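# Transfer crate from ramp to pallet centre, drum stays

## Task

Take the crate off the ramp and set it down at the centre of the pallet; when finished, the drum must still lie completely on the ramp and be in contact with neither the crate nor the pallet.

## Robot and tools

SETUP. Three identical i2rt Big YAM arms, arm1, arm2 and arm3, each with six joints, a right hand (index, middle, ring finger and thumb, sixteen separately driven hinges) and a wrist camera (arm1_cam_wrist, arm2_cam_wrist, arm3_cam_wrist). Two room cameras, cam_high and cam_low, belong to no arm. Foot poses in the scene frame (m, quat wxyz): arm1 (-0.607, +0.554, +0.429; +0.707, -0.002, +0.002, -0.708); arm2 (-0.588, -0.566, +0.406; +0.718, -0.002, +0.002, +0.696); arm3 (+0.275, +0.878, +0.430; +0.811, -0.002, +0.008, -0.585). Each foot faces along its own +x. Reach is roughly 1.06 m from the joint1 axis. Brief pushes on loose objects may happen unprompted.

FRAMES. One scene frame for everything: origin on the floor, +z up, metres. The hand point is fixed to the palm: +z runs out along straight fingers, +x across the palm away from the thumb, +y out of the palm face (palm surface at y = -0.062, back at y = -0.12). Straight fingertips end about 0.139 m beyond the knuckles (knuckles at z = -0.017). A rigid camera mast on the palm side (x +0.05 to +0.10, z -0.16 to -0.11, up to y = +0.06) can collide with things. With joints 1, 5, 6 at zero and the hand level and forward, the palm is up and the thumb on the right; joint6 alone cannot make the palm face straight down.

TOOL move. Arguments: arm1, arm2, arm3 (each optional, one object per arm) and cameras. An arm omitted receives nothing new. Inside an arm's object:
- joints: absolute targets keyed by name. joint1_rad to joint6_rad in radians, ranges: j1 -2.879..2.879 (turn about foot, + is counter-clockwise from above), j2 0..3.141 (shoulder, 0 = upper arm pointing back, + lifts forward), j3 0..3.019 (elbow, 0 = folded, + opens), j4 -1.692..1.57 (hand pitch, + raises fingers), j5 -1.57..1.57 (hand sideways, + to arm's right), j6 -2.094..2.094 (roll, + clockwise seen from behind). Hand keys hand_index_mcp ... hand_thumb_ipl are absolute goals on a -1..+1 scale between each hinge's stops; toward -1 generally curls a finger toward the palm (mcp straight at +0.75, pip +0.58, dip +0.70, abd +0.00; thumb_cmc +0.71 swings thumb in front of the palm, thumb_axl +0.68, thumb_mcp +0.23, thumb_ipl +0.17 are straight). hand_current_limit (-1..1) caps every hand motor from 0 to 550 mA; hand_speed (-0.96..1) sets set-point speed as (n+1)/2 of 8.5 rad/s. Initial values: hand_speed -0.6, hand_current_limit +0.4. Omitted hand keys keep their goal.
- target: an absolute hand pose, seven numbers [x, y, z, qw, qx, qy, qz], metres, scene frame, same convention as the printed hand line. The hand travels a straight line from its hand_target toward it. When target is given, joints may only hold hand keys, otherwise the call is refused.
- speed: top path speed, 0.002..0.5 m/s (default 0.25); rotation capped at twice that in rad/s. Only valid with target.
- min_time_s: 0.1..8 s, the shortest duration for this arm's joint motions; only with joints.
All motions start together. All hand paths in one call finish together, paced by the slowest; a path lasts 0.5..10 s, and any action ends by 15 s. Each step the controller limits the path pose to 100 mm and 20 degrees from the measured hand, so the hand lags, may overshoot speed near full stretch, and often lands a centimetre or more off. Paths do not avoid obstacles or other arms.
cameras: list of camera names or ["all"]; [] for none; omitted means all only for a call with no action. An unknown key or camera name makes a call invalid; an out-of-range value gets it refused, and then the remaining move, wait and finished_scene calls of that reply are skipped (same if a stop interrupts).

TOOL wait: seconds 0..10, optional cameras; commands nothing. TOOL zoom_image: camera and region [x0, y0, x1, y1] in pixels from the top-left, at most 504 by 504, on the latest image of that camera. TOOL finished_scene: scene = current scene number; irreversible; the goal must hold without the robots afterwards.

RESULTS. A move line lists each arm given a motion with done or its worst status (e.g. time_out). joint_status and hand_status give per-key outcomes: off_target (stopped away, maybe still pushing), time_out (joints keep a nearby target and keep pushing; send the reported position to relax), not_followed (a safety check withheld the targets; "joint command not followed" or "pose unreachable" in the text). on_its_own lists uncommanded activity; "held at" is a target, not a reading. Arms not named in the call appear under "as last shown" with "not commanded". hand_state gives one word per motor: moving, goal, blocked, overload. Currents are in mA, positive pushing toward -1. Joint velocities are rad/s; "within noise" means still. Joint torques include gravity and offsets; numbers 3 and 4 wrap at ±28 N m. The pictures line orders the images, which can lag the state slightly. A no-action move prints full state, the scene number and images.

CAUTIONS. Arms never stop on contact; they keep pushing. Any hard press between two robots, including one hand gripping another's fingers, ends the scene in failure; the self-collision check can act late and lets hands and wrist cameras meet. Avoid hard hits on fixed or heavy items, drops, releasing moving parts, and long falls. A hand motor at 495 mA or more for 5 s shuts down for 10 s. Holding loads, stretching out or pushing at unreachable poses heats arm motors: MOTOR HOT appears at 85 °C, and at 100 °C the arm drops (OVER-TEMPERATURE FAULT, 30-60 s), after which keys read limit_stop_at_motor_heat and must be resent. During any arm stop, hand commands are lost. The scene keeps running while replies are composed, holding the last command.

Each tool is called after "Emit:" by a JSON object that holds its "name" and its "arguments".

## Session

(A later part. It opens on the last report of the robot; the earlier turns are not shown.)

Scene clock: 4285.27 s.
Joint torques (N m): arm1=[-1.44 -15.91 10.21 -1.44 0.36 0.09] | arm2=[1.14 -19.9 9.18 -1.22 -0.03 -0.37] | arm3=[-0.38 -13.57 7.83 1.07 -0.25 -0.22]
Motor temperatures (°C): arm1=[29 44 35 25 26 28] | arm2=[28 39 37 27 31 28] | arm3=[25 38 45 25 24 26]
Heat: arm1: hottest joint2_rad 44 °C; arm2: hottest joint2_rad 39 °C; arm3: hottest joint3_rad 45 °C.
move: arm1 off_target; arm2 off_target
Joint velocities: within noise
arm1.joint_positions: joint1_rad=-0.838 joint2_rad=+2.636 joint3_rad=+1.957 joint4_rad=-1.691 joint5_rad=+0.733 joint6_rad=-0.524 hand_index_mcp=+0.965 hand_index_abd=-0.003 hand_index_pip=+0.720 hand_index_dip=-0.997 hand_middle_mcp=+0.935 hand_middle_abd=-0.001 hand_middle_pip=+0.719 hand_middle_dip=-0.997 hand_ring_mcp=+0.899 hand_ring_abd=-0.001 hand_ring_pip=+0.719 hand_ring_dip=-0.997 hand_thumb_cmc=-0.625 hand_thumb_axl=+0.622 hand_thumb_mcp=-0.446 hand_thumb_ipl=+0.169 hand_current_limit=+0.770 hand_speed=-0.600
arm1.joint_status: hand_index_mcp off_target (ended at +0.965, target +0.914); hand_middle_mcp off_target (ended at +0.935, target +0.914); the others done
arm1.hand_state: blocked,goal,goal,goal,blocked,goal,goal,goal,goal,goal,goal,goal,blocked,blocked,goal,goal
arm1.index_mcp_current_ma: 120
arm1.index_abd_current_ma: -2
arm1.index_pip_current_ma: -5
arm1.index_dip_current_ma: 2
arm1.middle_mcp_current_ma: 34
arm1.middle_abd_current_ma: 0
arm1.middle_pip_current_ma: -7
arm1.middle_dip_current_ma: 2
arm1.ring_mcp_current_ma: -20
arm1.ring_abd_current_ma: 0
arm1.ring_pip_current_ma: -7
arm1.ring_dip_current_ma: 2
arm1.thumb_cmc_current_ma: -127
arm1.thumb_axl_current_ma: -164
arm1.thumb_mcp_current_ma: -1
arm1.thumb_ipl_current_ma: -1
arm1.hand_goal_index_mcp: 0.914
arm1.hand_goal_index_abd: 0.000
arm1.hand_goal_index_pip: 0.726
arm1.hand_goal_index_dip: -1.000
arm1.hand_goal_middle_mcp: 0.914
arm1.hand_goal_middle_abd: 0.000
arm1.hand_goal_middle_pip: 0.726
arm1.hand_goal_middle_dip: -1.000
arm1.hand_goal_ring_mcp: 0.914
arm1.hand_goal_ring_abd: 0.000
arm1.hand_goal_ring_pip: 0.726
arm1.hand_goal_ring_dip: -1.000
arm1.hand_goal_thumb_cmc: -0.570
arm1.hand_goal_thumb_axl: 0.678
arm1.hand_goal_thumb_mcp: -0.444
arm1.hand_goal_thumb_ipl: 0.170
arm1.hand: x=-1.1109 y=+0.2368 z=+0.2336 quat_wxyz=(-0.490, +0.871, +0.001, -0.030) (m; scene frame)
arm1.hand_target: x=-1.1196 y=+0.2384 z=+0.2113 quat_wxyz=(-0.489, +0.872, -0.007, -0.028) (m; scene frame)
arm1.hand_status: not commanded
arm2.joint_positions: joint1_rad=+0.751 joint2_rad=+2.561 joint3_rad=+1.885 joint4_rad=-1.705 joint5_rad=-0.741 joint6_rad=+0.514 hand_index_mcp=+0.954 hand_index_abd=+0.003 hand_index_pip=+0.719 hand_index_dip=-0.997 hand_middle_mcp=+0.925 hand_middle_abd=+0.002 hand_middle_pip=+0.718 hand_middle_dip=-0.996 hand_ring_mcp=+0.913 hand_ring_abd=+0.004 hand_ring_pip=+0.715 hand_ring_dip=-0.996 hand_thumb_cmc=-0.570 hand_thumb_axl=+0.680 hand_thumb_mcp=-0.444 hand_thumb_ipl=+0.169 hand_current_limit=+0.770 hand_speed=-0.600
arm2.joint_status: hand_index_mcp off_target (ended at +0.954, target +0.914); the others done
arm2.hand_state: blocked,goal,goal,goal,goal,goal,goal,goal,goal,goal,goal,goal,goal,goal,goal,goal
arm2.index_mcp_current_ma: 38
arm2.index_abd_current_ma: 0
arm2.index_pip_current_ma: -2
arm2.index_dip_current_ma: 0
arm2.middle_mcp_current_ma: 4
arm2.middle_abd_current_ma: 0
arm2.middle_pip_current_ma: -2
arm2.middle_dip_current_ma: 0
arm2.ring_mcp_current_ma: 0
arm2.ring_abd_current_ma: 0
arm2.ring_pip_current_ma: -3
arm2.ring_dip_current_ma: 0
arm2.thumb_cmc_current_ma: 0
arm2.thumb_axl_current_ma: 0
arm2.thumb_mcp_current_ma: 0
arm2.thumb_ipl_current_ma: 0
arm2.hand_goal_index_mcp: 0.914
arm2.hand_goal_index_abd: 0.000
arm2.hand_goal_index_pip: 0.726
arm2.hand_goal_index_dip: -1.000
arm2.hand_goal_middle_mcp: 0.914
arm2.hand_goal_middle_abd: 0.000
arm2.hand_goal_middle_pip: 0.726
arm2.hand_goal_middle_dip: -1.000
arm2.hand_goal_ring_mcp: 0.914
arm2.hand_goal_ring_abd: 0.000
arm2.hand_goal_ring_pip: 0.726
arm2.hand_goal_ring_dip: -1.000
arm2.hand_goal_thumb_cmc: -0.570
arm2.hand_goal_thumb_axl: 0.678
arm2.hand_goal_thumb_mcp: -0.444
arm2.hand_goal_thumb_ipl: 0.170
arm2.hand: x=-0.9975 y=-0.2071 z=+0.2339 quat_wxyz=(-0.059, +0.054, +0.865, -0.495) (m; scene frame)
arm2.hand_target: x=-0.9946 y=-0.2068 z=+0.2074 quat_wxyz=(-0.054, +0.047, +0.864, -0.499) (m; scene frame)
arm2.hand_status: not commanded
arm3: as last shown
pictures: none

Emit:
{"name": "move", "arguments": {"arm1": {"target":[-1.10,0.24,0.36,0.5588,-0.8284,0.0325,-0.022],"speed":0.12}, "arm2": {"target":[-0.99,-0.21,0.36,-0.022,0.0325,0.8284,-0.5588],"speed":0.12}, "cameras": ["cam_high"]}}

Emit:
{"name": "move", "arguments": {"arm1": {"joints":{"joint2_rad":2.0,"joint3_rad":1.2}, "min_time_s":3}, "arm2": {"joints":{"joint2_rad":2.0,"joint3_rad":1.2}, "min_time_s":3}, "cameras": ["cam_high"]}}

Emit:
{"name": "zoom_image", "arguments": {"camera": "cam_high", "region": [110, 230, 270, 380]}}

Scene clock: 4297.73 s.
Joint torques (N m): arm1=[-0.26 -20.95 5.38 -1.25 0.68 -0.12] | arm2=[1.14 -23.94 6.93 -0.96 -0.66 -0.02] | arm3=[-0.38 -13.98 7.95 1.14 -0.22 -0.2]
Motor temperatures (°C): arm1=[29 46 35 25 26 28] | arm2=[28 40 36 27 29 28] | arm3=[25 38 45 25 24 26]
Heat: arm1: hottest joint2_rad 46 °C; arm2: hottest joint2_rad 40 °C; arm3: hottest joint3_rad 45 °C.
move: arm1 off_target; arm2 off_target
Joint velocities: within noise
arm1.joint_positions: joint1_rad=-0.838 joint2_rad=+2.356 joint3_rad=+1.761 joint4_rad=-1.691 joint5_rad=+0.731 joint6_rad=-0.562 hand_index_mcp=+0.907 hand_index_abd=-0.003 hand_index_pip=+0.720 hand_index_dip=-0.997 hand_middle_mcp=+0.908 hand_middle_abd=-0.001 hand_middle_pip=+0.719 hand_middle_dip=-0.997 hand_ring_mcp=+0.899 hand_ring_abd=-0.001 hand_ring_pip=+0.719 hand_ring_dip=-0.997 hand_thumb_cmc=-0.573 hand_thumb_axl=+0.676 hand_thumb_mcp=-0.438 hand_thumb_ipl=+0.169 hand_current_limit=+0.770 hand_speed=-0.600
arm1.joint_status: not commanded
arm1.hand_state: goal,goal,goal,goal,goal,goal,goal,goal,goal,goal,goal,goal,goal,goal,goal,goal
arm1.index_mcp_current_ma: -7
arm1.index_abd_current_ma: -1
arm1.index_pip_current_ma: -5
arm1.index_dip_current_ma: 2
arm1.middle_mcp_current_ma: -6
arm1.middle_abd_current_ma: 0
arm1.middle_pip_current_ma: -7
arm1.middle_dip_current_ma: 2
arm1.ring_mcp_current_ma: -20
arm1.ring_abd_current_ma: 0
arm1.ring_pip_current_ma: -6
arm1.ring_dip_current_ma: 2
arm1.thumb_cmc_current_ma: -2
arm1.thumb_axl_current_ma: -2
arm1.thumb_mcp_current_ma: 7
arm1.thumb_ipl_current_ma: -1
arm1.hand_goal_index_mcp: 0.914
arm1.hand_goal_index_abd: 0.000
arm1.hand_goal_index_pip: 0.726
arm1.hand_goal_index_dip: -1.000
arm1.hand_goal_middle_mcp: 0.914
arm1.hand_goal_middle_abd: 0.000
arm1.hand_goal_middle_pip: 0.726
arm1.hand_goal_middle_dip: -1.000
arm1.hand_goal_ring_mcp: 0.914
arm1.hand_goal_ring_abd: 0.000
arm1.hand_goal_ring_pip: 0.726
arm1.hand_goal_ring_dip: -1.000
arm1.hand_goal_thumb_cmc: -0.570
arm1.hand_goal_thumb_axl: 0.678
arm1.hand_goal_thumb_mcp: -0.444
arm1.hand_goal_thumb_ipl: 0.170
arm1.on_its_own: hand_index_mcp moved -0.059 to your old target +0.914; hand_middle_mcp moved -0.028 to your old target +0.914
arm1.hand: x=-1.0985 y=+0.2440 z=+0.3462 quat_wxyz=(-0.466, +0.884, +0.002, -0.047) (m; scene frame)
arm1.hand_target: x=-1.0999 y=+0.2404 z=+0.3595 quat_wxyz=(-0.460, +0.886, +0.004, -0.055) (m; scene frame)
arm1.hand_status: off_target (0.014 m and 15.2 deg from the pose sent, 0.127 m and 11.7 deg at the start; a joint's target at an end of its range on 62 of 63 steps)
arm2.joint_positions: joint1_rad=+0.751 joint2_rad=+2.265 joint3_rad=+1.719 joint4_rad=-1.705 joint5_rad=-0.745 joint6_rad=+0.584 hand_index_mcp=+0.907 hand_index_abd=+0.002 hand_index_pip=+0.719 hand_index_dip=-0.997 hand_middle_mcp=+0.907 hand_middle_abd=+0.002 hand_middle_pip=+0.719 hand_middle_dip=-0.996 hand_ring_mcp=+0.907 hand_ring_abd=+0.004 hand_ring_pip=+0.720 hand_ring_dip=-0.996 hand_thumb_cmc=-0.570 hand_thumb_axl=+0.680 hand_thumb_mcp=-0.444 hand_thumb_ipl=+0.169 hand_current_limit=+0.770 hand_speed=-0.600
arm2.joint_status: not commanded
arm2.hand_state: goal,goal,goal,goal,goal,goal,goal,goal,goal,goal,goal,goal,goal,goal,goal,goal
arm2.index_mcp_current_ma: -2
arm2.index_abd_current_ma: 0
arm2.index_pip_current_ma: -1
arm2.index_dip_current_ma: 0
arm2.middle_mcp_current_ma: -2
arm2.middle_abd_current_ma: 0
arm2.middle_pip_current_ma: -2
arm2.middle_dip_current_ma: 0
arm2.ring_mcp_current_ma: -1
arm2.ring_abd_current_ma: 0
arm2.ring_pip_current_ma: -1
arm2.ring_dip_current_ma: 0
arm2.thumb_cmc_current_ma: 0
arm2.thumb_axl_current_ma: 0
arm2.thumb_mcp_current_ma: 0
arm2.thumb_ipl_current_ma: 0
arm2.hand_goal_index_mcp: 0.914
arm2.hand_goal_index_abd: 0.000
arm2.hand_goal_index_pip: 0.726
arm2.hand_goal_index_dip: -1.000
arm2.hand_goal_middle_mcp: 0.914
arm2.hand_goal_middle_abd: 0.000
arm2.hand_goal_middle_pip: 0.726
arm2.hand_goal_middle_dip: -1.000
arm2.hand_goal_ring_mcp: 0.914
arm2.hand_goal_ring_abd: 0.000
arm2.hand_goal_ring_pip: 0.726
arm2.hand_goal_ring_dip: -1.000
arm2.hand_goal_thumb_cmc: -0.570
arm2.hand_goal_thumb_axl: 0.678
arm2.hand_goal_thumb_mcp: -0.444
arm2.hand_goal_thumb_ipl: 0.170
arm2.on_its_own: hand_index_mcp moved -0.047 to your old target +0.914
arm2.hand: x=-0.9909 y=-0.2101 z=+0.3569 quat_wxyz=(-0.085, +0.062, +0.883, -0.458) (m; scene frame)
arm2.hand_target: x=-0.9898 y=-0.2106 z=+0.3595 quat_wxyz=(-0.084, +0.069, +0.883, -0.457) (m; scene frame)
arm2.hand_status: off_target (0.003 m and 15.4 deg from the pose sent, 0.126 m and 9.8 deg at the start; a joint's target at an end of its range on 63 of 63 steps)
arm3: as last shown
pictures: cam_high
Images, in order (width x height): cam_high 672x504.

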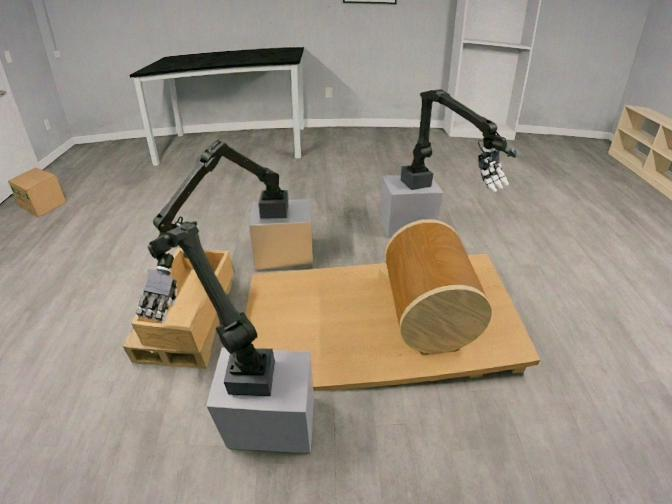

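Scene clock: 4301.17 s.
Joint torques (N m): arm1=[0.21 -15.79 3.96 -1.62 0.49 -0.11] | arm2=[1.26 -18.96 4.62 -1.4 -0.5 0.01] | arm3=[-0.32 -13.86 7.92 1.06 -0.22 -0.21]
Motor temperatures (°C): arm1=[29 46 35 25 26 28] | arm2=[28 40 36 27 29 28] | arm3=[25 38 45 25 24 26]
Heat: arm1: hottest joint2_rad 46 °C; arm2: hottest joint2_rad 40 °C; arm3: hottest joint3_rad 45 °C.
move: arm1 done; arm2 done
Joint velocities: within noise
arm1.joint_positions: joint1_rad=-0.838 joint2_rad=+2.027 joint3_rad=+1.207 joint4_rad=-1.691 joint5_rad=+0.732 joint6_rad=-0.562 hand_index_mcp=+0.907 hand_index_abd=-0.002 hand_index_pip=+0.720 hand_index_dip=-0.997 hand_middle_mcp=+0.908 hand_middle_abd=-0.001 hand_middle_pip=+0.719 hand_middle_dip=-0.997 hand_ring_mcp=+0.899 hand_ring_abd=-0.001 hand_ring_pip=+0.719 hand_ring_dip=-0.997 hand_thumb_cmc=-0.572 hand_thumb_axl=+0.676 hand_thumb_mcp=-0.438 hand_thumb_ipl=+0.169 hand_current_limit=+0.770 hand_speed=-0.600
arm1.joint_status: all done
arm1.hand_state: goal,goal,goal,goal,goal,goal,goal,goal,goal,goal,goal,goal,goal,goal,goal,goal
arm1.index_mcp_current_ma: -7
arm1.index_abd_current_ma: -1
arm1.index_pip_current_ma: -5
arm1.index_dip_current_ma: 2
arm1.middle_mcp_current_ma: -6
arm1.middle_abd_current_ma: 0
arm1.middle_pip_current_ma: -7
arm1.middle_dip_current_ma: 2
arm1.ring_mcp_current_ma: -20
arm1.ring_abd_current_ma: 0
arm1.ring_pip_current_ma: -6
arm1.ring_dip_current_ma: 2
arm1.thumb_cmc_current_ma: -1
arm1.thumb_axl_current_ma: -1
arm1.thumb_mcp_current_ma: 7
arm1.thumb_ipl_current_ma: -1
arm1.hand_goal_index_mcp: 0.914
arm1.hand_goal_index_abd: 0.000
arm1.hand_goal_index_pip: 0.726
arm1.hand_goal_index_dip: -1.000
arm1.hand_goal_middle_mcp: 0.914
arm1.hand_goal_middle_abd: 0.000
arm1.hand_goal_middle_pip: 0.726
arm1.hand_goal_middle_dip: -1.000
arm1.hand_goal_ring_mcp: 0.914
arm1.hand_goal_ring_abd: 0.000
arm1.hand_goal_ring_pip: 0.726
arm1.hand_goal_ring_dip: -1.000
arm1.hand_goal_thumb_cmc: -0.570
arm1.hand_goal_thumb_axl: 0.678
arm1.hand_goal_thumb_mcp: -0.444
arm1.hand_goal_thumb_ipl: 0.170
arm1.hand: x=-0.9562 y=+0.3715 z=+0.3945 quat_wxyz=(-0.529, +0.847, +0.044, +0.027) (m; scene frame)
arm1.hand_target: x=-0.9564 y=+0.3696 z=+0.4030 quat_wxyz=(-0.523, +0.851, +0.046, +0.020) (m; scene frame)
arm1.hand_status: not commanded
arm2.joint_positions: joint1_rad=+0.751 joint2_rad=+2.015 joint3_rad=+1.205 joint4_rad=-1.705 joint5_rad=-0.746 joint6_rad=+0.585 hand_index_mcp=+0.907 hand_index_abd=+0.002 hand_index_pip=+0.719 hand_index_dip=-0.997 hand_middle_mcp=+0.907 hand_middle_abd=+0.002 hand_middle_pip=+0.719 hand_middle_dip=-0.996 hand_ring_mcp=+0.907 hand_ring_abd=+0.003 hand_ring_pip=+0.720 hand_ring_dip=-0.996 hand_thumb_cmc=-0.570 hand_thumb_axl=+0.680 hand_thumb_mcp=-0.444 hand_thumb_ipl=+0.169 hand_current_limit=+0.770 hand_speed=-0.600
arm2.joint_status: all done
arm2.hand_state: goal,goal,goal,goal,goal,goal,goal,goal,goal,goal,goal,goal,goal,goal,goal,goal
arm2.index_mcp_current_ma: -2
arm2.index_abd_current_ma: 0
arm2.index_pip_current_ma: -1
arm2.index_dip_current_ma: 0
arm2.middle_mcp_current_ma: -2
arm2.middle_abd_current_ma: 0
arm2.middle_pip_current_ma: -2
arm2.middle_dip_current_ma: 0
arm2.ring_mcp_current_ma: -1
arm2.ring_abd_current_ma: 0
arm2.ring_pip_current_ma: -1
arm2.ring_dip_current_ma: 0
arm2.thumb_cmc_current_ma: 0
arm2.thumb_axl_current_ma: 0
arm2.thumb_mcp_current_ma: 0
arm2.thumb_ipl_current_ma: 0
arm2.hand_goal_index_mcp: 0.914
arm2.hand_goal_index_abd: 0.000
arm2.hand_goal_index_pip: 0.726
arm2.hand_goal_index_dip: -1.000
arm2.hand_goal_middle_mcp: 0.914
arm2.hand_goal_middle_abd: 0.000
arm2.hand_goal_middle_pip: 0.726
arm2.hand_goal_middle_dip: -1.000
arm2.hand_goal_ring_mcp: 0.914
arm2.hand_goal_ring_abd: 0.000
arm2.hand_goal_ring_pip: 0.726
arm2.hand_goal_ring_dip: -1.000
arm2.hand_goal_thumb_cmc: -0.570
arm2.hand_goal_thumb_axl: 0.678
arm2.hand_goal_thumb_mcp: -0.444
arm2.hand_goal_thumb_ipl: 0.170
arm2.hand: x=-0.8664 y=-0.3522 z=+0.3810 quat_wxyz=(-0.001, +0.109, +0.837, -0.536) (m; scene frame)
arm2.hand_target: x=-0.8655 y=-0.3524 z=+0.3853 quat_wxyz=(-0.002, +0.115, +0.838, -0.533) (m; scene frame)
arm2.hand_status: not commanded
arm3: as last shown
pictures: cam_high
Images, in order (width x height): cam_high 672x504.

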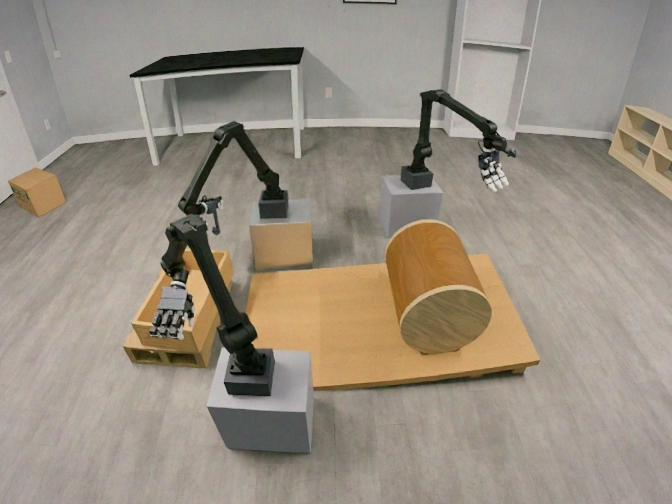

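Scaled by 3.150.

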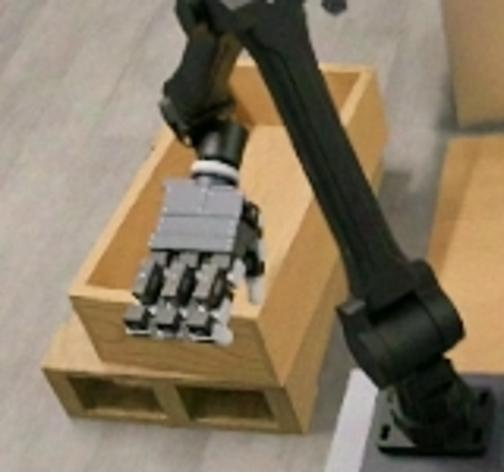

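Emit:
{"name": "finished_scene", "arguments": {"scene": 1}}

The scene is finished: the task was done.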